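# Move utility cart through door into yellow bay

## Task

Push the utility cart through the self-closing door and leave it in the yellow bay in the next room, with all four of its wheels fully within the taped area and none touching the tape. The case of copy paper has to be in the cart's top tray with no part overhanging the tray edges, and the door must be closed when finished. Either robot or both may be used, and no robot may tip over or be left leaning.

## Robot and tools

ROBOTS. Two identical Hello Robot Stretch 4 units, r1 and r2. Each has an omni-wheel base, a lift on a vertical mast and one telescoping arm that reaches forward, ending in a wrist (yaw, pitch, roll) and a two-finger gripper. Each is about 1.6 m tall, and its base rim is within 0.23 m of the base centre. Each robot reports in its own frames, so only camera images, lidar_m and wrist_depth_mm tell where the two stand relative to each other.

FRAMES. Base frame: origin on the floor below the base centre, x forward, y left, z up, in metres. hand_pose (a point between the open fingertips) is in this frame and may be slightly off. base_odometry is in the odometry frame, which is the base frame at the scene start; it counts wheel turns only, so slip looks like travel. Heading is in rad, left positive, -3.142 to 3.142. If turned_by_wheels and turned_by_imu disagree by more than about 0.1 rad over a move, the base likely hit something or slipped. base_tilt is in degrees (forward and right positive), with a fixed error up to about 3 degrees.

move. Arguments r1 and r2 each hold that robot's part of one action; an omitted robot gets nothing new. Per robot: "base" and/or "joints" plus optional "speeds", "pace", "contact_limits"; or "end_of_arm" by itself. "base" is a relative offset from where the base last reported itself (or from where it is, if a move was still running): translate_m (forward positive, -2 to 2 m), strafe_m (left positive, -2 to 2 m), rotate_rad (counter-clockwise positive, -3.2 to 3.2). Only translate_m and strafe_m may be combined, giving a straight diagonal drive without turning. "joints" are absolute targets by name: lift_m 0 to 1.2 m; arm_m 0 to 0.55 m; wrist_yaw_rad -1.134 to 4.276 (0 ahead, left positive, 3.14 folded back); wrist_pitch_rad -1.117 to 4.259 (0 level, 1.57 down); wrist_roll_rad -1.117 to 4.259 (clockwise positive seen from behind); gripper_m -0.038 to 0.141 m fingertip gap (may be off by 0.015; -0.02 or lower makes the fingers press together). Joint targets outside range are clipped and reported; other bad values refuse the call; unknown keys make it invalid. "pace" is "slow", "default", "fast" or "max". "speeds" sets per-joint top speeds (not gripper_m). "contact_limits" (0 lightest to 1 hardest, default 0.5) applies to arm_m, lift_m, translate_m, strafe_m, rotate_rad, given next to its own command; a base limit persists until the next action naming "base". {"end_of_arm": "enable_torque"} revives wrist or gripper motors that switched off. "cameras" picks images (r1_head_camera, r1_head_left_camera, r1_head_right_camera, r1_wrist_camera, the same for r2, or "all"; [] for none). "blocking" must always be false; the call returns in about 0.5 s while motion continues. A new move only replaces targets it names. A high lift slows the base.

wait(seconds 0 to 10, cameras): lets the world run, returns state and images, and returns early once a commanded robot comes to rest. stop(cameras): brakes all running motions and re-brakes slack wheels. zoom_image(camera, region [x0, y0, x1, y1] in pixels, at most 504 by 504) enlarges part of a camera's latest image. finished_scene(scene): ends the current scene, given its number; the result usually reports success, and it cannot be undone.

RESULTS. Per robot: joint_positions, hand_pose, base_odometry, base_status, joint_status (done, moving, off_target, contact_stop, time_out after 14 s, limit_stop_at_own_body, limit_stop_at_tilt above 6 degrees of lean, torque_fault), on_its_own (uncommanded behaviour; "held at" is a target), motor_effort in percent with peak in brackets, servo_current in mA, lidar_m (12 sectors of 30 degrees, first straight ahead, counter-clockwise; "-" is nothing seen or nearer than 0.25 m), wrist_depth_mm (7x7 grid, 100 to 2000 mm). The "move" line gives each moved robot's outcome; "as last shown" marks robots not in the action; "pictures" lists image order. Any uncommanded stop or refused call cancels the rest of the reply's move, wait and finished_scene calls.

GRIPPING. Close to below the object's width by more than 0.015 (about 0.06 below to resist pulling); use -0.02 or lower to close behind a handle. Holding is not shown by status; look for a servo_current rise.

AVOID. Robots pressing on each other (base contact, or one gripper closing on the other's fingers) fails the task. Two robots driven the same distance can differ by about 3 cm per metre, which strains a shared load. More than 1 kg held with arm_m over 0.2 while driving or turning, especially fast, can tip the robot; so can hard steady pushing with a high gripper. Self-collision risk: gripper over the base with a low lift, wrist tilted up while rolled or yawed right, wrist folded back. Slack lifts sag and slack wheels roll. Don't drop things, slam the door or hit hard. The scene keeps running while you think, and objects may be nudged occasionally.

Each tool is called after ">>>" as a command line: name --argument value for each argument, lists and objects as JSON in quotes; but a table of rows of numbers goes row by row, as --pt "numbers of a row", without its own name.

## Session

>>> move --blocking false

Scene clock: 0.00 s.
r1.base_odometry: x=+0.000 y=+0.000 heading=+0.000
r1.turned_by_wheels: +0.000
r1.turned_by_imu: +0.000
r1.base_tilt: forward=-1.6 right=+1.3
r1.lidar_m: 1.92 2.25 3.81 1.93 0.97 0.84 0.83 0.93 0.77 0.76 0.93 1.59
r1.base_status: not commanded
r1.joint_positions: lift_m=+0.127 arm_m=+0.000 wrist_yaw_rad=+3.089 wrist_pitch_rad=+0.002 wrist_roll_rad=+0.000 gripper_m=+0.056
r1.joint_status: not commanded
r1.measured_speeds: all 0
r1.motor_effort: lift_m=+20 arm_m=-4 wheel_0=+0 wheel_1=+1 wheel_2=+1
r1.servo_current: wrist_yaw_rad=39 wrist_pitch_rad=46 wrist_roll_rad=65 gripper_m=39
r1.hand_pose: x=-0.1125 y=+0.1024 z=+0.3046 quat_wxyz=(+0.026, -0.001, +0.000, +1.000) (m; r1's base frame)
r1.wrist_depth_mm: 137 138 - - - - - / 113 139 - - - - - / 117 140 224 - - - - / 137 161 - - - - - / - - - - - - - / - - 191 - 187 - - / 842 759 750 788 788 732 768
r2.base_odometry: x=+0.000 y=+0.000 heading=+0.000
r2.turned_by_wheels: +0.000
r2.turned_by_imu: +0.000
r2.base_tilt: forward=-0.6 right=+0.1
r2.lidar_m: 2.02 1.45 1.40 1.49 2.01 2.22 2.34 3.17 1.60 3.62 2.59 2.46
r2.base_status: not commanded
r2.joint_positions: lift_m=+0.295 arm_m=+0.000 wrist_yaw_rad=+3.133 wrist_pitch_rad=+0.002 wrist_roll_rad=+0.000 gripper_m=+0.056
r2.joint_status: not commanded
r2.measured_speeds: all 0
r2.motor_effort: lift_m=+18 arm_m=-4 wheel_0=+0 wheel_1=-1 wheel_2=+0
r2.servo_current: wrist_yaw_rad=46 wrist_pitch_rad=39 wrist_roll_rad=46 gripper_m=59
r2.hand_pose: x=-0.1167 y=+0.0898 z=+0.4727 quat_wxyz=(+0.004, -0.001, +0.000, +1.000) (m; r2's base frame)
r2.wrist_depth_mm: - 140 - - - - - / - 126 150 - - - - / - 130 185 - - - - / 144 143 272 - - - - / 229 - - - - - - / 226 1576 196 1576 190 1618 1464 / 226 1060 1138 - - 1025 1060
pictures: r1_head_camera, r1_head_left_camera, r1_head_right_camera, r1_wrist_camera, r2_head_camera, r2_head_left_camera, r2_head_right_camera, r2_wrist_camera
Images, in order (width x height): r1_head_camera 420x560, r1_head_left_camera 420x672, r1_head_right_camera 420x672, r1_wrist_camera 616x392, r2_head_camera 420x560, r2_head_left_camera 420x672, r2_head_right_camera 420x672, r2_wrist_camera 616x392.

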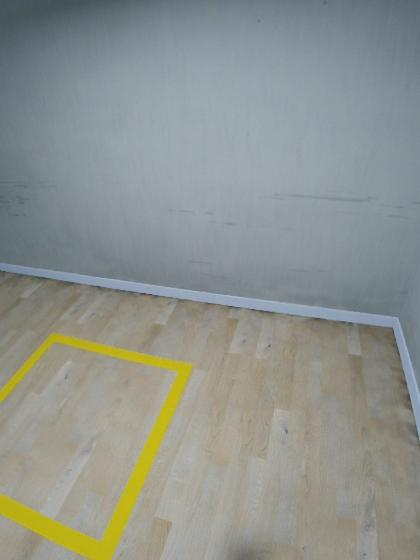

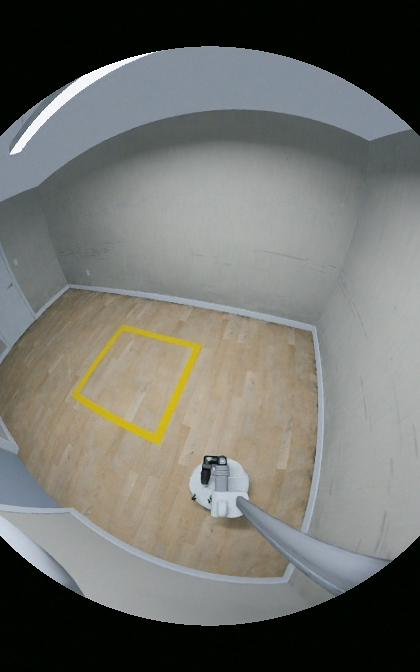

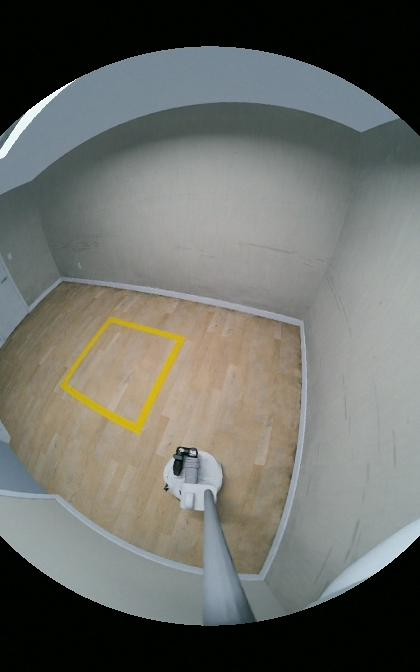

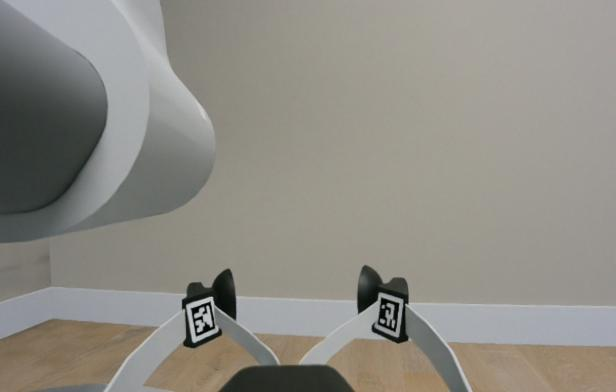

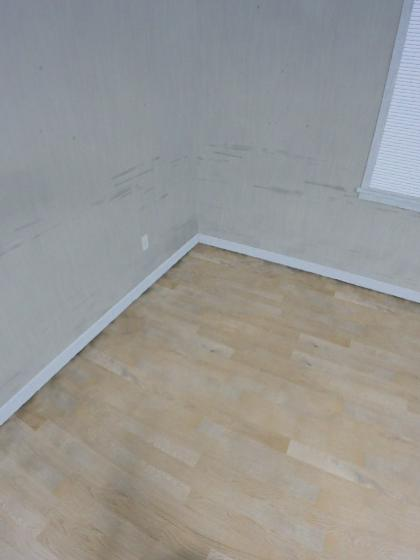

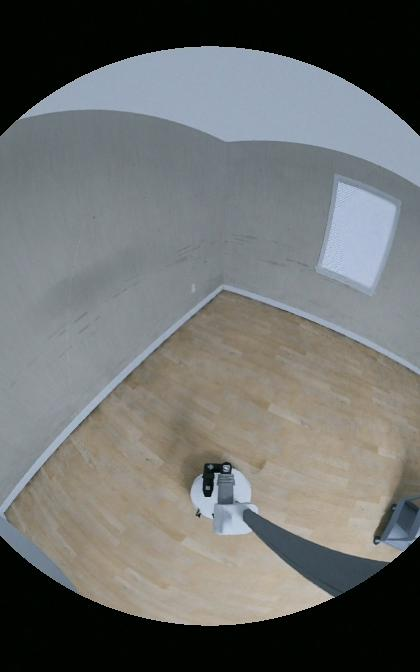

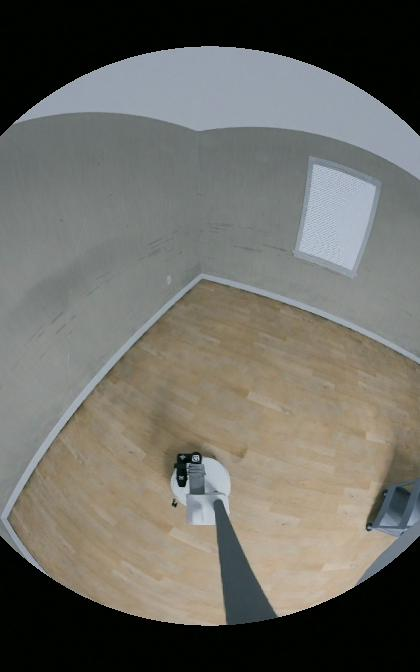

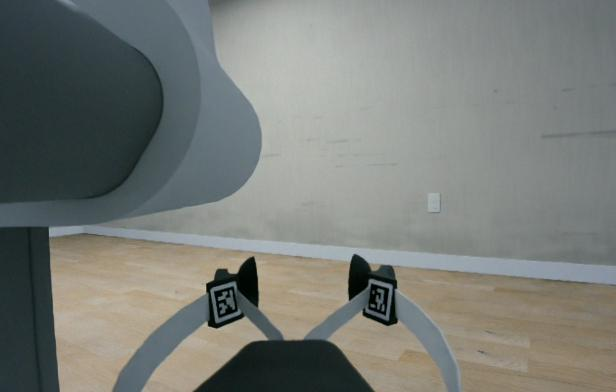

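>>> move --blocking false --r1 '{"base":{"rotate_rad":1.3}}' --r2 '{"base":{"rotate_rad":-1.7}}' --cameras '[]'

>>> wait --seconds 3 --cameras '[]'

>>> wait --seconds 1

Scene clock: 3.93 s.
move: r1 moving; r2 moving
r1.base_odometry: x=+0.000 y=+0.000 heading=+0.252
r1.turned_by_wheels: +0.252
r1.turned_by_imu: +0.252
r1.base_tilt: forward=-1.6 right=+1.2
r1.lidar_m: 1.98 2.71 3.66 1.25 0.89 0.80 0.87 0.80 0.77 0.82 1.11 1.92
r1.base_status: rotate_rad moving
r1.joint_positions: lift_m=+0.127 arm_m=+0.000 wrist_yaw_rad=+3.089 wrist_pitch_rad=+0.002 wrist_roll_rad=+0.000 gripper_m=+0.056
r1.joint_status: not commanded
r1.measured_speeds: translate_m=-0.001 strafe_m=-0.001 rotate_rad=+0.980 lift_m=+0.000 arm_m=+0.000 wrist_yaw_rad=+0.000 wrist_pitch_rad=+0.000 wrist_roll_rad=+0.000
r1.motor_effort: lift_m=+20(20) arm_m=-4(4) wheel_0=-8(9) wheel_1=-6(9) wheel_2=-7(7)
r1.servo_current: wrist_yaw_rad=59(59) wrist_pitch_rad=39(46) wrist_roll_rad=46(59) gripper_m=39(39)
r1.hand_pose: x=-0.1125 y=+0.1024 z=+0.3046 quat_wxyz=(+0.026, -0.001, +0.000, +1.000) (m; r1's base frame)
r1.wrist_depth_mm: 136 138 - - - - - / 113 139 - - - - - / 114 140 226 - - - - / 137 160 - - - - - / - - - - - - - / - 1060 190 - 187 - - / 778 750 750 798 750 699 732
r2.base_odometry: x=+0.000 y=+0.000 heading=-0.252
r2.turned_by_wheels: -0.252
r2.turned_by_imu: -0.244
r2.base_tilt: forward=-0.7 right=+0.1
r2.lidar_m: 2.52 1.62 1.40 1.40 1.67 2.23 2.24 2.64 1.59 1.63 2.93 2.49
r2.base_status: rotate_rad moving
r2.joint_positions: lift_m=+0.295 arm_m=+0.000 wrist_yaw_rad=+3.133 wrist_pitch_rad=+0.002 wrist_roll_rad=+0.000 gripper_m=+0.056
r2.joint_status: not commanded
r2.measured_speeds: translate_m=+0.000 strafe_m=+0.000 rotate_rad=-0.974 lift_m=+0.000 arm_m=+0.000 wrist_yaw_rad=+0.000 wrist_pitch_rad=+0.000 wrist_roll_rad=+0.000
r2.motor_effort: lift_m=+18(18) arm_m=-4(4) wheel_0=+8(9) wheel_1=+8(10) wheel_2=+9(11)
r2.servo_current: wrist_yaw_rad=33(52) wrist_pitch_rad=39(46) wrist_roll_rad=52(52) gripper_m=39(59)
r2.hand_pose: x=-0.1167 y=+0.0898 z=+0.4727 quat_wxyz=(+0.004, -0.001, +0.000, +1.000) (m; r2's base frame)
r2.wrist_depth_mm: - 141 - - - - - / - 127 150 - - - - / - 130 184 - - - - / 144 143 272 - - - - / 229 - - - - - - / 227 1576 196 1576 190 1661 1464 / 226 1060 1138 - - 1060 1060
pictures: none
No camera images: "cameras" was empty.

Scene clock: 5.33 s.
earlier move: r1 done; r2 moving
r1.base_odometry: x=+0.000 y=+0.000 heading=+1.300
r1.turned_by_wheels: +1.048
r1.turned_by_imu: +1.053
r1.base_tilt: forward=-1.6 right=+1.3
r1.lidar_m: 3.79 1.23 0.89 0.83 0.88 0.82 0.77 0.81 1.10 1.93 2.00 2.67
r1.base_status: done
r1.joint_positions: lift_m=+0.127 arm_m=+0.000 wrist_yaw_rad=+3.089 wrist_pitch_rad=+0.002 wrist_roll_rad=+0.000 gripper_m=+0.056
r1.joint_status: not commanded
r1.measured_speeds: all 0
r1.motor_effort: lift_m=+20(20) arm_m=-4(4) wheel_0=-4(10) wheel_1=-1(9) wheel_2=-1(8)
r1.servo_current: wrist_yaw_rad=52(65) wrist_pitch_rad=46(52) wrist_roll_rad=59(65) gripper_m=39(46)
r1.hand_pose: x=-0.1125 y=+0.1024 z=+0.3046 quat_wxyz=(+0.026, -0.001, +0.000, +1.000) (m; r1's base frame)
r1.wrist_depth_mm: 136 138 - - - - - / 113 139 - - - - - / 118 140 229 - - - - / 137 162 - - - - - / - - - - - - - / - - 191 - 187 - - / 788 707 750 143 778 768 809
r2.base_odometry: x=+0.000 y=+0.000 heading=-1.699
r2.turned_by_wheels: -1.448
r2.turned_by_imu: -1.409
r2.base_tilt: forward=-0.6 right=+0.0
r2.lidar_m: 1.72 2.73 2.48 2.30 1.54 1.40 1.44 1.80 2.23 2.27 2.85 1.60
r2.base_status: rotate_rad moving
r2.joint_positions: lift_m=+0.295 arm_m=+0.000 wrist_yaw_rad=+3.133 wrist_pitch_rad=+0.002 wrist_roll_rad=+0.000 gripper_m=+0.056
r2.joint_status: not commanded
r2.measured_speeds: all 0
r2.motor_effort: lift_m=+18(18) arm_m=-4(4) wheel_0=+2(11) wheel_1=+3(11) wheel_2=+4(11)
r2.servo_current: wrist_yaw_rad=39(59) wrist_pitch_rad=46(46) wrist_roll_rad=39(52) gripper_m=46(59)
r2.hand_pose: x=-0.1167 y=+0.0898 z=+0.4727 quat_wxyz=(+0.004, -0.001, +0.000, +1.000) (m; r2's base frame)
r2.wrist_depth_mm: - 140 - - - - - / - 126 141 - - - - / - 129 185 - - - - / 144 143 207 - - - - / 229 - - - - - - / 227 1576 195 1336 190 - - / 226 1078 1138 - - 1042 1060
wait: 1.40 of 3 s (r1 has come to rest)
pictures: none
No camera images: "cameras" was empty.

Scene clock: 5.57 s.
earlier move: r2 done
r1.base_odometry: x=+0.000 y=+0.000 heading=+1.300
r1.turned_by_wheels: +0.000
r1.turned_by_imu: +0.000
r1.base_tilt: forward=-1.6 right=+1.3
r1.lidar_m: 3.80 1.25 0.90 0.83 0.87 0.82 0.75 0.80 1.09 1.93 1.98 2.70
r1.base_status: done
r1.joint_positions: lift_m=+0.127 arm_m=+0.000 wrist_yaw_rad=+3.089 wrist_pitch_rad=+0.002 wrist_roll_rad=+0.000 gripper_m=+0.056
r1.joint_status: not commanded
r1.measured_speeds: all 0
r1.motor_effort: lift_m=+20(20) arm_m=-4(4) wheel_0=-4(10) wheel_1=-1(9) wheel_2=-1(8)
r1.servo_current: wrist_yaw_rad=52(65) wrist_pitch_rad=39(52) wrist_roll_rad=39(65) gripper_m=39(46)
r1.hand_pose: x=-0.1125 y=+0.1024 z=+0.3046 quat_wxyz=(+0.026, -0.001, +0.000, +1.000) (m; r1's base frame)
r1.wrist_depth_mm: 136 138 - - - - - / 113 139 - - - - - / 118 139 229 - - - - / 137 162 - - - - - / - - - - - - - / - - 190 - 187 - - / 788 707 750 143 788 778 809
r2.base_odometry: x=+0.000 y=+0.000 heading=-1.699
r2.turned_by_wheels: +0.000
r2.turned_by_imu: +0.000
r2.base_tilt: forward=-0.7 right=+0.1
r2.lidar_m: 1.71 2.72 2.49 2.28 1.55 1.40 1.44 1.82 2.23 2.27 2.89 1.58
r2.base_status: done
r2.joint_positions: lift_m=+0.295 arm_m=+0.000 wrist_yaw_rad=+3.133 wrist_pitch_rad=+0.002 wrist_roll_rad=+0.000 gripper_m=+0.056
r2.joint_status: not commanded
r2.measured_speeds: all 0
r2.motor_effort: lift_m=+18(18) arm_m=-3(4) wheel_0=+3(11) wheel_1=+4(11) wheel_2=+4(11)
r2.servo_current: wrist_yaw_rad=46(59) wrist_pitch_rad=46(46) wrist_roll_rad=39(52) gripper_m=52(59)
r2.hand_pose: x=-0.1167 y=+0.0898 z=+0.4727 quat_wxyz=(+0.004, -0.001, +0.000, +1.000) (m; r2's base frame)
r2.wrist_depth_mm: - 140 - - - - - / - 126 141 - - - - / - 130 185 - - - - / 144 143 207 - - - - / 230 - - - - - - / 228 1576 194 1308 190 - - / 226 1060 1118 - - 1042 1060
wait: 0.23 of 1 s (r2 has come to rest)
pictures: r1_head_camera, r1_head_left_camera, r1_head_right_camera, r1_wrist_camera, r2_head_camera, r2_head_left_camera, r2_head_right_camera, r2_wrist_camera
Images, in order (width x height): r1_head_camera 420x560, r1_head_left_camera 420x672, r1_head_right_camera 420x672, r1_wrist_camera 616x392, r2_head_camera 420x560, r2_head_left_camera 420x672, r2_head_right_camera 420x672, r2_wrist_camera 616x392.

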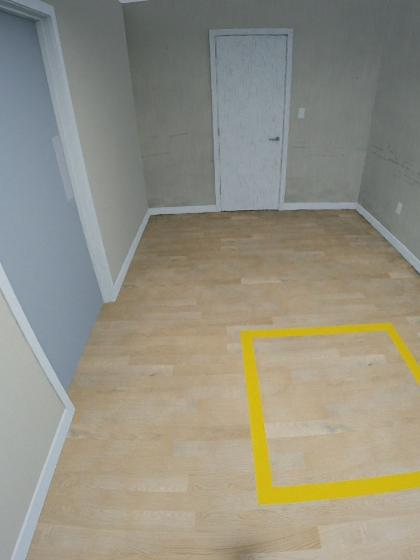

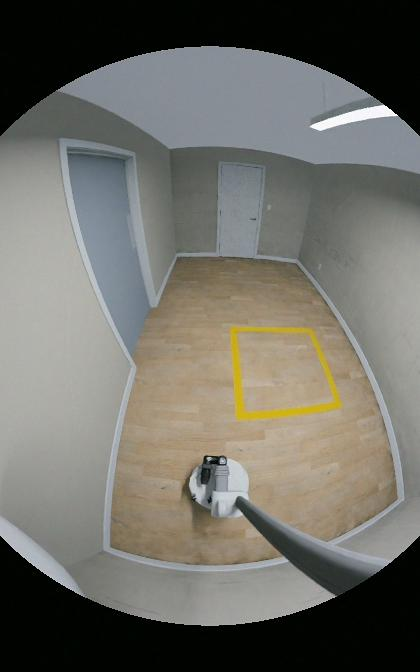

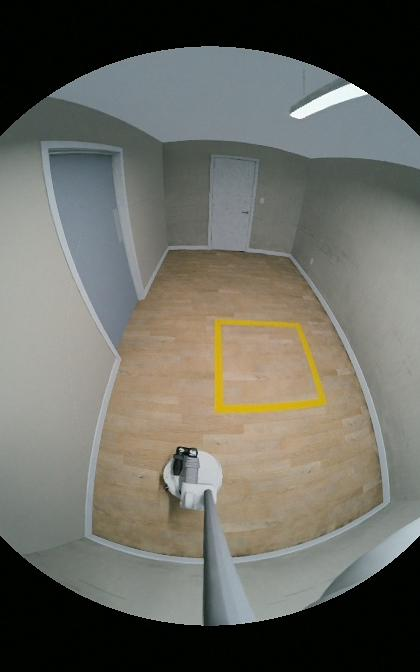

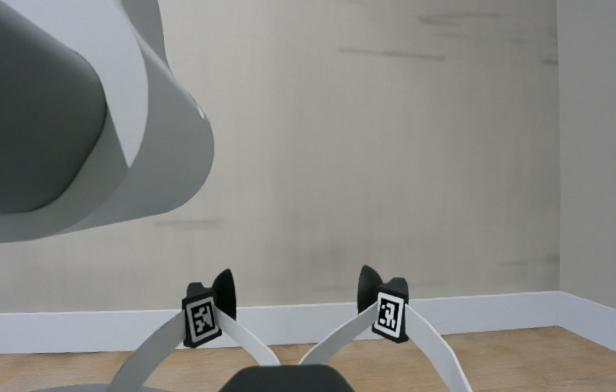

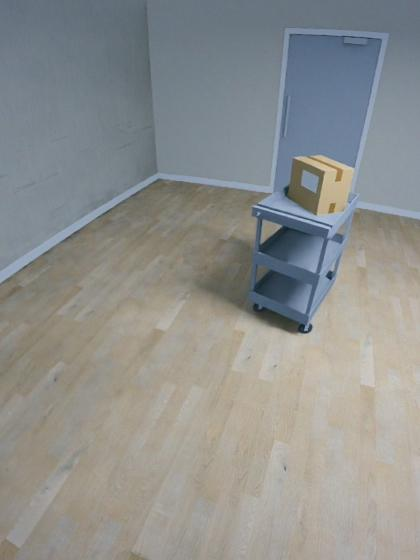

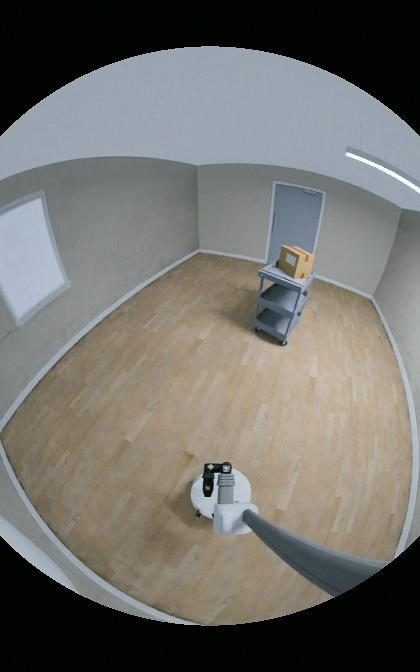

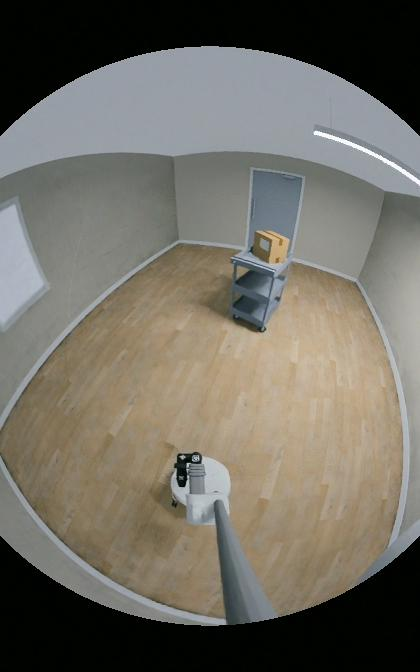

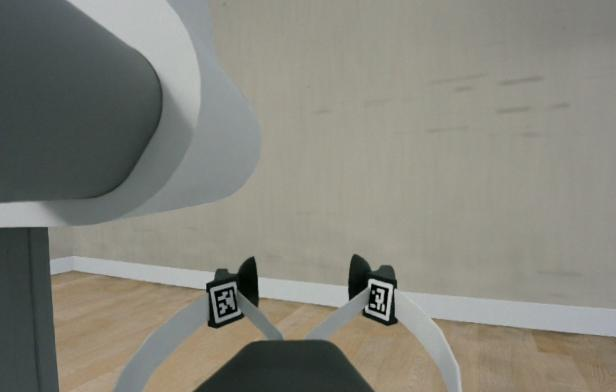

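>>> zoom_image --camera "r2_head_camera" --region '[220, 10, 420, 350]'

>>> zoom_image --camera "r1_head_left_camera" --region '[40, 120, 360, 440]'

Scaled by 1.482 from the camera's 420x560 image, which has a finer 1200x1600 frame.

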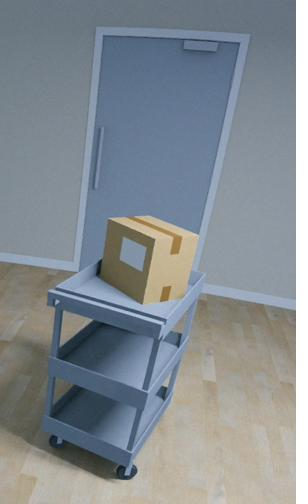

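Scaled by 1.575 from the camera's 420x672 image, which has a finer 600x960 frame.

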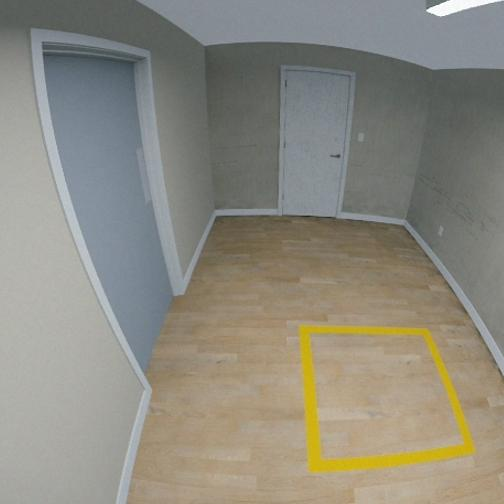

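>>> move --blocking false --r1 '{"base":{"translate_m":1.45},"pace":"fast"}' --r2 '{"base":{"rotate_rad":-0.3},"joints":{"lift_m":0.8}}' --cameras '[]'

>>> wait --seconds 3 --cameras '[]'

>>> move --blocking false --r2 '{"joints":{"wrist_yaw_rad":0,"wrist_roll_rad":1.57,"gripper_m":0.1}}' --cameras '[]'

>>> wait --seconds 2.5 --cameras '["r1_head_left_camera","r2_head_camera","r2_wrist_camera","r2_head_right_camera","r2_head_left_camera"]'

Scene clock: 65.13 s.
move: r1 moving; r2 moving
r1.base_odometry: x=+0.013 y=+0.048 heading=+1.300
r1.turned_by_wheels: +0.000
r1.turned_by_imu: +0.000
r1.base_tilt: forward=-1.6 right=+1.2
r1.lidar_m: 3.77 1.24 0.89 0.84 0.87 0.88 0.83 0.86 1.17 1.91 1.98 2.67
r1.base_status: translate_m moving
r1.joint_positions: lift_m=+0.127 arm_m=+0.000 wrist_yaw_rad=+3.089 wrist_pitch_rad=+0.002 wrist_roll_rad=+0.000 gripper_m=+0.056
r1.joint_status: not commanded
r1.measured_speeds: translate_m=+0.194 strafe_m=+0.000 rotate_rad=-0.006 lift_m=+0.000 arm_m=+0.000 wrist_yaw_rad=+0.000 wrist_pitch_rad=+0.000 wrist_roll_rad=+0.000
r1.motor_effort: lift_m=+20(20) arm_m=-4(4) wheel_0=+9(10) wheel_1=+6(8) wheel_2=-11(12)
r1.servo_current: wrist_yaw_rad=46(52) wrist_pitch_rad=39(46) wrist_roll_rad=26(65) gripper_m=39(46)
r1.hand_pose: x=-0.1125 y=+0.1024 z=+0.3046 quat_wxyz=(+0.026, -0.001, +0.000, +1.000) (m; r1's base frame)
r1.wrist_depth_mm: - 137 - - - - - / - 137 - - - - - / 110 138 204 - - - - / 124 139 236 - - - - / - - - - - - - / - - 190 - 187 - - / 798 750 759 809 788 778 820
r2.base_odometry: x=+0.000 y=+0.000 heading=-1.925
r2.turned_by_wheels: -0.226
r2.turned_by_imu: -0.219
r2.base_tilt: forward=-0.7 right=+0.1
r2.lidar_m: 1.60 3.10 2.51 2.48 1.73 1.42 1.41 1.57 2.24 2.22 2.48 1.98
r2.base_status: rotate_rad moving
r2.joint_positions: lift_m=+0.333 arm_m=+0.000 wrist_yaw_rad=+3.133 wrist_pitch_rad=+0.002 wrist_roll_rad=+0.000 gripper_m=+0.056
r2.joint_status: lift_m moving
r2.measured_speeds: translate_m=+0.000 strafe_m=+0.001 rotate_rad=-0.568 lift_m=+0.146 arm_m=+0.000 wrist_yaw_rad=+0.000 wrist_pitch_rad=+0.000 wrist_roll_rad=+0.000
r2.motor_effort: lift_m=+22(26) arm_m=-3(4) wheel_0=+5(10) wheel_1=+5(9) wheel_2=+6(11)
r2.servo_current: wrist_yaw_rad=52(52) wrist_pitch_rad=33(46) wrist_roll_rad=46(52) gripper_m=52(52)
r2.hand_pose: x=-0.1167 y=+0.0898 z=+0.5103 quat_wxyz=(+0.004, -0.001, +0.000, +1.000) (m; r2's base frame)
r2.wrist_depth_mm: - 140 - - - - - / - 126 142 - - - - / - 129 185 - - - - / 144 144 208 - - - - / 220 - - - - - - / 220 1537 192 1366 189 - - / 225 1138 1205 - - 1098 1118
pictures: none
No camera images: "cameras" was empty.

Scene clock: 67.60 s.
earlier move: r1 moving; r2 done
r1.base_odometry: x=+0.264 y=+0.952 heading=+1.300
r1.turned_by_wheels: +0.000
r1.turned_by_imu: +0.001
r1.base_tilt: forward=-1.6 right=+1.3
r1.lidar_m: 2.94 1.39 1.00 0.86 0.89 1.23 1.75 1.83 2.04 1.91 1.97 2.65
r1.base_status: translate_m moving
r1.joint_positions: lift_m=+0.127 arm_m=+0.000 wrist_yaw_rad=+3.089 wrist_pitch_rad=+0.002 wrist_roll_rad=+0.000 gripper_m=+0.056
r1.joint_status: not commanded
r1.measured_speeds: translate_m=+0.401 strafe_m=+0.001 rotate_rad=+0.001 lift_m=+0.000 arm_m=+0.000 wrist_yaw_rad=+0.000 wrist_pitch_rad=+0.000 wrist_roll_rad=+0.000
r1.motor_effort: lift_m=+20(20) arm_m=-4(4) wheel_0=+3(10) wheel_1=+3(9) wheel_2=-6(13)
r1.servo_current: wrist_yaw_rad=59(72) wrist_pitch_rad=39(52) wrist_roll_rad=39(65) gripper_m=33(52)
r1.hand_pose: x=-0.1125 y=+0.1024 z=+0.3046 quat_wxyz=(+0.026, -0.001, +0.000, +1.000) (m; r1's base frame)
r1.wrist_depth_mm: - 137 - - - - - / - 138 - - - - - / 110 138 205 - - - - / 124 139 236 - - - - / 138 - - - 1618 - - / 1182 1182 193 1182 187 1138 1042 / 842 759 750 798 788 778 831
r2.base_odometry: x=+0.000 y=+0.000 heading=-1.998
r2.turned_by_wheels: -0.073
r2.turned_by_imu: -0.071
r2.base_tilt: forward=-0.7 right=+0.1
r2.lidar_m: 1.60 3.28 2.51 2.47 1.81 1.44 1.41 1.52 2.28 2.23 2.41 3.58
r2.base_status: done
r2.joint_positions: lift_m=+0.800 arm_m=+0.000 wrist_yaw_rad=+3.133 wrist_pitch_rad=+0.002 wrist_roll_rad=+0.000 gripper_m=+0.056
r2.joint_status: all done
r2.measured_speeds: all 0
r2.motor_effort: lift_m=+21(26) arm_m=-4(4) wheel_0=+3(10) wheel_1=+4(9) wheel_2=+5(11)
r2.servo_current: wrist_yaw_rad=52(65) wrist_pitch_rad=46(46) wrist_roll_rad=39(59) gripper_m=52(52)
r2.hand_pose: x=-0.1167 y=+0.0898 z=+0.9775 quat_wxyz=(+0.004, -0.001, +0.000, +1.000) (m; r2's base frame)
r2.wrist_depth_mm: - 141 - - - - - / - 126 141 - - - - / - 129 184 - - - - / 144 143 217 - - - - / 220 - - - - - - / 220 - 190 - 189 - - / 224 - - - - - -
wait: 2.47 of 3 s (r2 has come to rest)
pictures: none
No camera images: "cameras" was empty.

Scene clock: 68.10 s.
earlier move: r1 moving
move: r2 moving
r1.base_odometry: x=+0.318 y=+1.144 heading=+1.300
r1.turned_by_wheels: +0.000
r1.turned_by_imu: +0.000
r1.base_tilt: forward=-1.6 right=+1.2
r1.lidar_m: 2.71 1.29 1.00 0.88 0.91 1.24 1.94 2.03 2.03 1.89 1.95 2.61
r1.base_status: translate_m moving
r1.joint_positions: lift_m=+0.127 arm_m=+0.000 wrist_yaw_rad=+3.089 wrist_pitch_rad=+0.002 wrist_roll_rad=+0.000 gripper_m=+0.056
r1.joint_status: not commanded
r1.measured_speeds: translate_m=+0.400 strafe_m=-0.002 rotate_rad=-0.001 lift_m=+0.000 arm_m=+0.000 wrist_yaw_rad=+0.000 wrist_pitch_rad=+0.000 wrist_roll_rad=+0.000
r1.motor_effort: lift_m=+20(20) arm_m=-4(4) wheel_0=+4(7) wheel_1=+2(6) wheel_2=-5(6)
r1.servo_current: wrist_yaw_rad=52(59) wrist_pitch_rad=46(46) wrist_roll_rad=46(59) gripper_m=39(52)
r1.hand_pose: x=-0.1125 y=+0.1024 z=+0.3046 quat_wxyz=(+0.026, -0.001, +0.000, +1.000) (m; r1's base frame)
r1.wrist_depth_mm: - 137 - - - - - / - 137 - - - - - / 110 138 211 - - - - / 124 139 - - - - - / 1708 1983 - - - - - / 1182 1182 193 1182 187 1160 1025 / 854 759 759 798 788 778 831
r2.base_odometry: x=+0.000 y=+0.000 heading=-1.998
r2.turned_by_wheels: +0.000
r2.turned_by_imu: +0.000
r2.base_tilt: forward=-0.7 right=+0.0
r2.lidar_m: 1.61 3.23 2.52 2.51 1.84 1.44 1.40 1.53 2.26 2.22 2.41 3.56
r2.base_status: not commanded
r2.joint_positions: lift_m=+0.800 arm_m=+0.000 wrist_yaw_rad=+2.570 wrist_pitch_rad=+0.002 wrist_roll_rad=+0.589 gripper_m=+0.075
r2.joint_status: wrist_yaw_rad moving; wrist_roll_rad moving; gripper_m moving
r2.measured_speeds: translate_m=+0.000 strafe_m=+0.000 rotate_rad=+0.000 lift_m=+0.000 arm_m=+0.000 wrist_yaw_rad=-1.739 wrist_pitch_rad=+0.000 wrist_roll_rad=+1.820
r2.motor_effort: lift_m=+21(21) arm_m=-4(4) wheel_0=+2(3) wheel_1=+4(5) wheel_2=+5(5)
r2.servo_current: wrist_yaw_rad=78(117) wrist_pitch_rad=39(46) wrist_roll_rad=91(111) gripper_m=91(98)
r2.hand_pose: x=-0.0243 y=+0.2296 z=+0.9775 quat_wxyz=(+0.270, +0.081, +0.279, +0.918) (m; r2's base frame)
r2.wrist_depth_mm: - - - - - - - / - - - - - - - / - - - - - - - / - - - - - - - / - - - - - - 1983 / - - 189 - 188 1808 1576 / - - - - - 1499 1255
pictures: none
No camera images: "cameras" was empty.

Scene clock: 69.63 s.
earlier move: r1 done; r2 moving
r1.base_odometry: x=+0.388 y=+1.397 heading=+1.300
r1.turned_by_wheels: +0.000
r1.turned_by_imu: +0.000
r1.base_tilt: forward=-1.6 right=+1.3
r1.lidar_m: 2.46 1.30 1.01 0.95 0.96 1.25 2.22 2.33 1.99 1.88 1.96 2.58
r1.base_status: done
r1.joint_positions: lift_m=+0.127 arm_m=+0.000 wrist_yaw_rad=+3.089 wrist_pitch_rad=+0.002 wrist_roll_rad=+0.000 gripper_m=+0.056
r1.joint_status: not commanded
r1.measured_speeds: all 0
r1.motor_effort: lift_m=+20(20) arm_m=-4(4) wheel_0=+2(7) wheel_1=+0(6) wheel_2=+2(7)
r1.servo_current: wrist_yaw_rad=59(65) wrist_pitch_rad=46(52) wrist_roll_rad=39(65) gripper_m=46(52)
r1.hand_pose: x=-0.1125 y=+0.1024 z=+0.3046 quat_wxyz=(+0.026, -0.001, +0.000, +1.000) (m; r1's base frame)
r1.wrist_depth_mm: 136 138 - - - - - / 114 139 - - - - - / 118 140 273 - - - - / 137 162 - - - - - / 1983 - - - - - - / 1229 1205 193 1205 187 1182 976 / 798 699 759 788 788 788 820
r2.base_odometry: x=+0.000 y=+0.000 heading=-1.998
r2.turned_by_wheels: +0.000
r2.turned_by_imu: +0.000
r2.base_tilt: forward=-0.7 right=+0.1
r2.lidar_m: 1.61 3.27 2.53 2.51 1.82 1.43 1.41 1.53 2.27 2.23 2.40 3.57
r2.base_status: not commanded
r2.joint_positions: lift_m=+0.800 arm_m=+0.000 wrist_yaw_rad=+0.007 wrist_pitch_rad=+0.002 wrist_roll_rad=+1.568 gripper_m=+0.100
r2.joint_status: wrist_yaw_rad moving; wrist_roll_rad moving; the others done
r2.measured_speeds: translate_m=+0.000 strafe_m=+0.000 rotate_rad=+0.000 lift_m=+0.000 arm_m=+0.000 wrist_yaw_rad=-0.242 wrist_pitch_rad=+0.000 wrist_roll_rad=+0.000
r2.motor_effort: lift_m=+21(21) arm_m=-4(4) wheel_0=+2(3) wheel_1=+4(5) wheel_2=+5(5)
r2.servo_current: wrist_yaw_rad=13(163) wrist_pitch_rad=33(46) wrist_roll_rad=26(111) gripper_m=59(117)
r2.hand_pose: x=+0.4600 y=-0.0853 z=+0.9775 quat_wxyz=(+0.708, +0.706, +0.003, +0.002) (m; r2's base frame)
r2.wrist_depth_mm: - - - - - 1921 1308 / - - - - - 1921 1366 / - - - - - 1808 1336 / - - - 1756 - 1661 1366 / - - - - - 1708 1366 / - - 193 - 194 1756 1397 / - - - - - - 1336
wait: 1.53 of 2.5 s (r1 has come to rest)
pictures: r1_head_left_camera, r2_head_camera, r2_head_left_camera, r2_head_right_camera, r2_wrist_camera
Images, in order (width x height): r1_head_left_camera 420x672, r2_head_camera 420x560, r2_head_left_camera 420x672, r2_head_right_camera 420x672, r2_wrist_camera 616x392.

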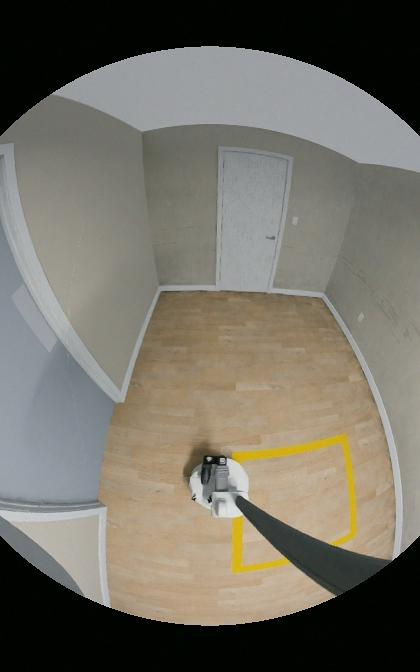

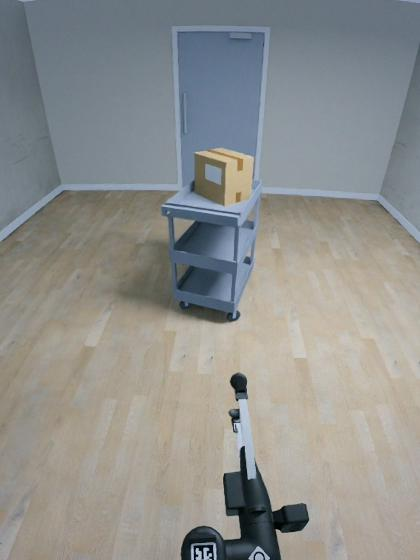

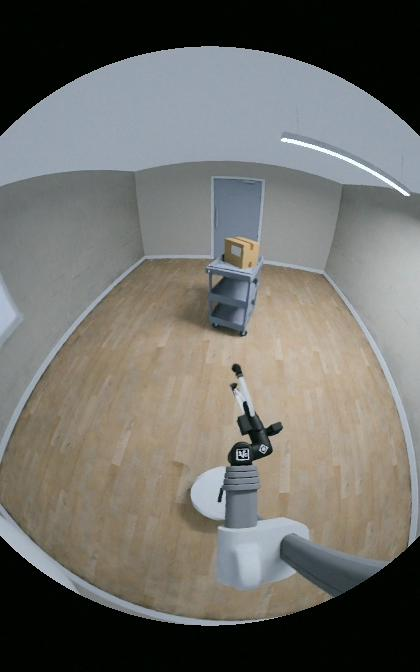

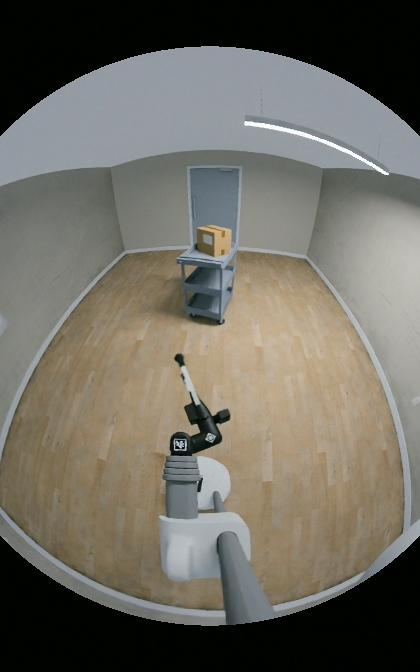

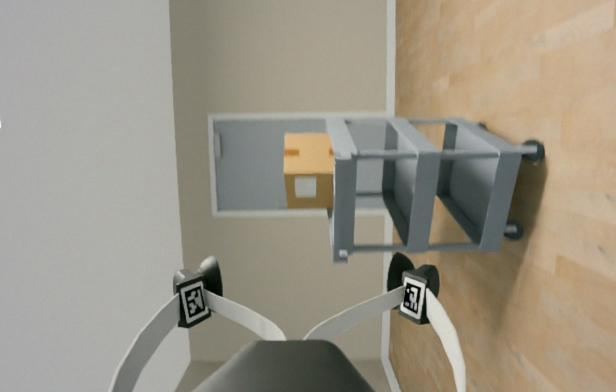

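>>> move --blocking false --r1 '{"base":{"rotate_rad":1.57}}' --r2 '{"base":{"translate_m":0.6},"joints":{"lift_m":0.72}}' --cameras '[]'

>>> wait --seconds 2.5 --cameras '[]'

>>> wait --seconds 1.5 --cameras '["r1_head_camera","r1_head_left_camera","r2_head_camera","r2_wrist_camera","r2_head_left_camera"]'

>>> zoom_image --camera "r2_head_camera" --region '[120, 150, 320, 420]'

Scene clock: 79.77 s.
earlier move: r2 done
move: r1 moving; r2 moving
r1.base_odometry: x=+0.388 y=+1.397 heading=+1.552
r1.turned_by_wheels: +0.252
r1.turned_by_imu: +0.252
r1.base_tilt: forward=-1.6 right=+1.2
r1.lidar_m: 1.94 1.10 0.97 0.94 1.02 1.73 2.22 2.29 1.90 1.91 2.15 2.48
r1.base_status: rotate_rad moving
r1.joint_positions: lift_m=+0.127 arm_m=+0.000 wrist_yaw_rad=+3.089 wrist_pitch_rad=+0.002 wrist_roll_rad=+0.000 gripper_m=+0.056
r1.joint_status: not commanded
r1.measured_speeds: translate_m=-0.001 strafe_m=-0.002 rotate_rad=+0.980 lift_m=+0.000 arm_m=+0.000 wrist_yaw_rad=+0.000 wrist_pitch_rad=+0.000 wrist_roll_rad=+0.000
r1.motor_effort: lift_m=+20(20) arm_m=-4(4) wheel_0=-8(8) wheel_1=-7(8) wheel_2=-7(7)
r1.servo_current: wrist_yaw_rad=39(65) wrist_pitch_rad=39(52) wrist_roll_rad=46(59) gripper_m=39(46)
r1.hand_pose: x=-0.1125 y=+0.1024 z=+0.3046 quat_wxyz=(+0.026, -0.001, +0.000, +1.000) (m; r1's base frame)
r1.wrist_depth_mm: 136 138 - - - - - / 114 139 - - - - - / 117 140 272 - - - - / 138 162 - - - - - / 1983 - - - - - - / 1205 1205 194 1205 187 1182 1118 / 854 750 189 788 788 768 809
r2.base_odometry: x=-0.013 y=-0.028 heading=-1.998
r2.turned_by_wheels: +0.000
r2.turned_by_imu: +0.001
r2.base_tilt: forward=-0.7 right=+0.1
r2.lidar_m: 1.57 3.25 2.53 2.49 1.86 1.48 1.45 1.56 2.25 2.23 2.43 3.59
r2.base_status: translate_m moving
r2.joint_positions: lift_m=+0.762 arm_m=+0.000 wrist_yaw_rad=+0.003 wrist_pitch_rad=+0.002 wrist_roll_rad=+1.568 gripper_m=+0.100
r2.joint_status: lift_m moving; the others done
r2.measured_speeds: translate_m=+0.121 strafe_m=-0.002 rotate_rad=+0.002 lift_m=-0.146 arm_m=+0.000 wrist_yaw_rad=-0.001 wrist_pitch_rad=+0.000 wrist_roll_rad=+0.000
r2.motor_effort: lift_m=+12(21) arm_m=-4(4) wheel_0=+1(12) wheel_1=+8(9) wheel_2=-13(13)
r2.servo_current: wrist_yaw_rad=46(59) wrist_pitch_rad=39(46) wrist_roll_rad=52(52) gripper_m=39(52)
r2.hand_pose: x=+0.4596 y=-0.0866 z=+0.9401 quat_wxyz=(+0.708, +0.706, +0.002, +0.000) (m; r2's base frame)
r2.wrist_depth_mm: - - - - - 1921 1308 / - - - - - 1863 1308 / - - - - - 1808 1336 / - - - 1756 - 1576 1308 / - - - - - 1661 1308 / - - 193 - 194 1661 1336 / - - - - - - 1308
pictures: none
No camera images: "cameras" was empty.

Scene clock: 81.33 s.
earlier move: r1 done; r2 moving
r1.base_odometry: x=+0.388 y=+1.397 heading=+2.870
r1.turned_by_wheels: +1.318
r1.turned_by_imu: +1.325
r1.base_tilt: forward=-1.6 right=+1.3
r1.lidar_m: 0.96 0.94 1.23 2.21 2.26 1.98 1.86 1.98 2.63 2.49 1.34 1.03
r1.base_status: done
r1.joint_positions: lift_m=+0.127 arm_m=+0.000 wrist_yaw_rad=+3.089 wrist_pitch_rad=+0.002 wrist_roll_rad=+0.000 gripper_m=+0.056
r1.joint_status: not commanded
r1.measured_speeds: all 0
r1.motor_effort: lift_m=+20(20) arm_m=-4(4) wheel_0=-2(10) wheel_1=-2(9) wheel_2=+0(9)
r1.servo_current: wrist_yaw_rad=39(72) wrist_pitch_rad=46(52) wrist_roll_rad=52(59) gripper_m=39(52)
r1.hand_pose: x=-0.1125 y=+0.1024 z=+0.3046 quat_wxyz=(+0.026, -0.001, +0.000, +1.000) (m; r1's base frame)
r1.wrist_depth_mm: 136 138 - - - - - / 113 139 - - - - - / 118 140 272 - - - - / 137 162 - - - - - / 1708 - 1983 - - - - / 1182 1229 191 1182 187 1160 1205 / 842 163 750 798 788 778 778
r2.base_odometry: x=-0.182 y=-0.401 heading=-1.998
r2.turned_by_wheels: +0.000
r2.turned_by_imu: +0.000
r2.base_tilt: forward=-0.7 right=+0.1
r2.lidar_m: 1.18 3.21 2.49 2.42 2.38 1.89 1.85 1.97 2.34 2.27 2.48 1.78
r2.base_status: translate_m moving
r2.joint_positions: lift_m=+0.720 arm_m=+0.000 wrist_yaw_rad=+0.003 wrist_pitch_rad=+0.002 wrist_roll_rad=+1.568 gripper_m=+0.100
r2.joint_status: all done
r2.measured_speeds: translate_m=+0.289 strafe_m=+0.001 rotate_rad=+0.001 lift_m=+0.000 arm_m=+0.000 wrist_yaw_rad=+0.000 wrist_pitch_rad=+0.000 wrist_roll_rad=+0.000
r2.motor_effort: lift_m=+14(21) arm_m=-4(4) wheel_0=+3(12) wheel_1=+6(9) wheel_2=-7(14)
r2.servo_current: wrist_yaw_rad=52(59) wrist_pitch_rad=46(46) wrist_roll_rad=52(59) gripper_m=59(59)
r2.hand_pose: x=+0.4596 y=-0.0866 z=+0.8981 quat_wxyz=(+0.708, +0.706, +0.002, +0.000) (m; r2's base frame)
r2.wrist_depth_mm: - - - - - 1808 1229 / - - - - - 1708 1229 / - - - 1255 - 1537 1138 / - - - 1229 - - 1118 / - - - - - 1863 1182 / - - 193 - 194 1537 1281 / - - - - - 1983 1229
wait: 1.57 of 2.5 s (r1 has come to rest)
pictures: none
No camera images: "cameras" was empty.

Scene clock: 82.77 s.
earlier move: r2 done
r1.base_odometry: x=+0.388 y=+1.397 heading=+2.870
r1.turned_by_wheels: +0.000
r1.turned_by_imu: +0.000
r1.base_tilt: forward=-1.6 right=+1.3
r1.lidar_m: 0.96 0.94 1.25 2.21 2.30 2.00 1.88 1.95 2.62 2.48 1.34 1.02
r1.base_status: done
r1.joint_positions: lift_m=+0.127 arm_m=+0.000 wrist_yaw_rad=+3.089 wrist_pitch_rad=+0.002 wrist_roll_rad=+0.000 gripper_m=+0.056
r1.joint_status: not commanded
r1.measured_speeds: all 0
r1.motor_effort: lift_m=+20(20) arm_m=-4(4) wheel_0=-2(10) wheel_1=-2(9) wheel_2=+0(9)
r1.servo_current: wrist_yaw_rad=59(72) wrist_pitch_rad=39(52) wrist_roll_rad=39(65) gripper_m=39(52)
r1.hand_pose: x=-0.1125 y=+0.1024 z=+0.3046 quat_wxyz=(+0.026, -0.001, +0.000, +1.000) (m; r1's base frame)
r1.wrist_depth_mm: 136 139 - - - - - / 113 139 - - - - - / 118 139 272 - - - - / 137 161 - - - - - / 1708 - 1921 - - - - / 1182 1182 192 1205 187 1160 1255 / 842 164 750 809 788 778 768
r2.base_odometry: x=-0.249 y=-0.546 heading=-1.998
r2.turned_by_wheels: +0.000
r2.turned_by_imu: +0.001
r2.base_tilt: forward=-0.7 right=+0.0
r2.lidar_m: 1.02 3.17 2.49 2.42 2.60 2.03 2.01 2.17 2.34 2.29 2.45 1.34
r2.base_status: done
r2.joint_positions: lift_m=+0.720 arm_m=+0.000 wrist_yaw_rad=+0.003 wrist_pitch_rad=+0.002 wrist_roll_rad=+1.568 gripper_m=+0.100
r2.joint_status: all done
r2.measured_speeds: all 0
r2.motor_effort: lift_m=+14(21) arm_m=-4(4) wheel_0=+2(12) wheel_1=+3(9) wheel_2=-3(14)
r2.servo_current: wrist_yaw_rad=59(59) wrist_pitch_rad=33(46) wrist_roll_rad=52(59) gripper_m=46(59)
r2.hand_pose: x=+0.4596 y=-0.0866 z=+0.8981 quat_wxyz=(+0.708, +0.706, +0.002, +0.000) (m; r2's base frame)
r2.wrist_depth_mm: - - - - - 1756 1229 / - - - - - 1708 1205 / - - - 1118 - 831 - / - - - 1118 - 866 - / - - - - - 1499 - / - - 193 976 193 1618 1255 / - - - - - 1983 1229
wait: 1.43 of 1.5 s (r2 has come to rest)
pictures: r1_head_camera, r1_head_left_camera, r2_head_camera, r2_head_left_camera, r2_wrist_camera
Images, in order (width x height): r1_head_camera 420x560, r1_head_left_camera 420x672, r2_head_camera 420x560, r2_head_left_camera 420x672, r2_wrist_camera 616x392.

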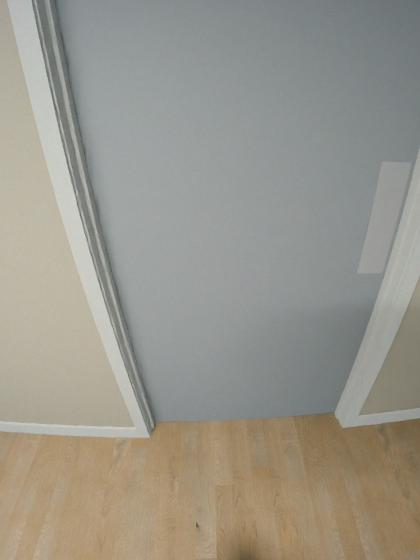

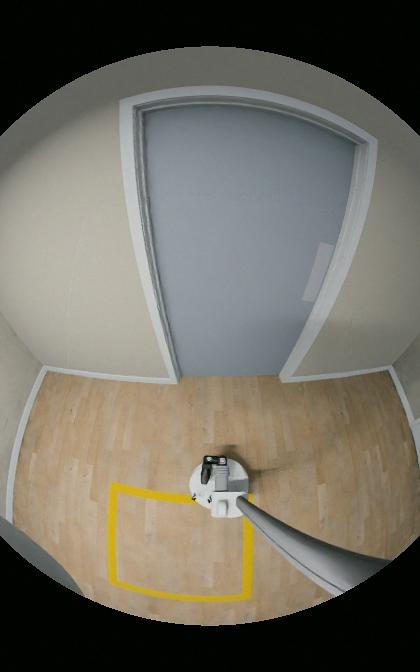

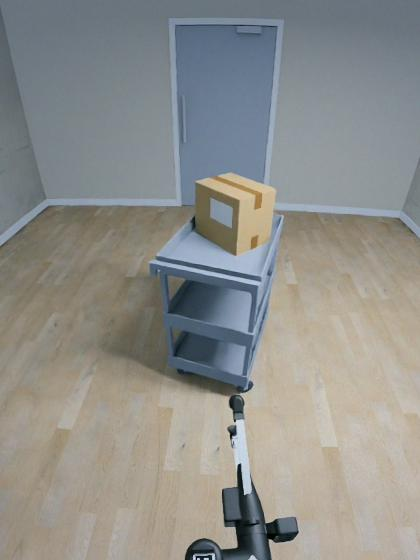

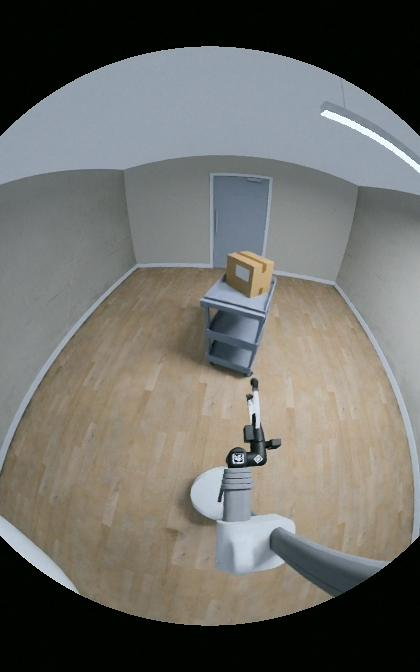

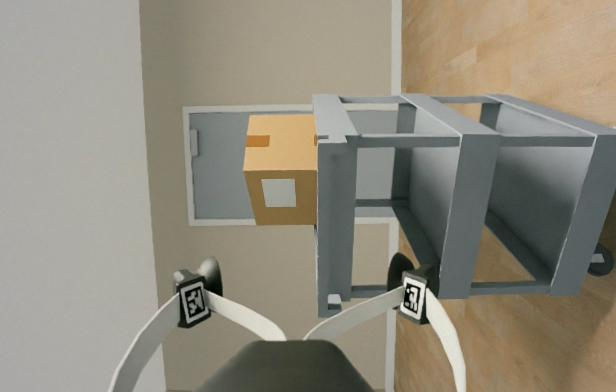

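Scaled by 1.867 from the camera's 420x560 image, which has a finer 1200x1600 frame.

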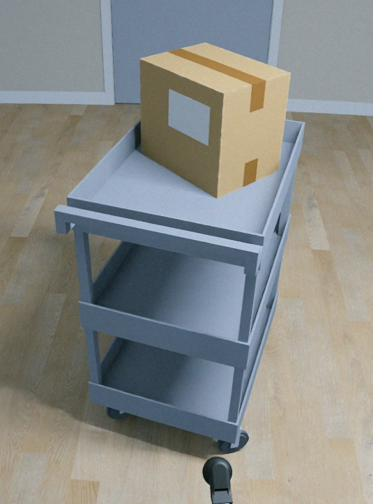

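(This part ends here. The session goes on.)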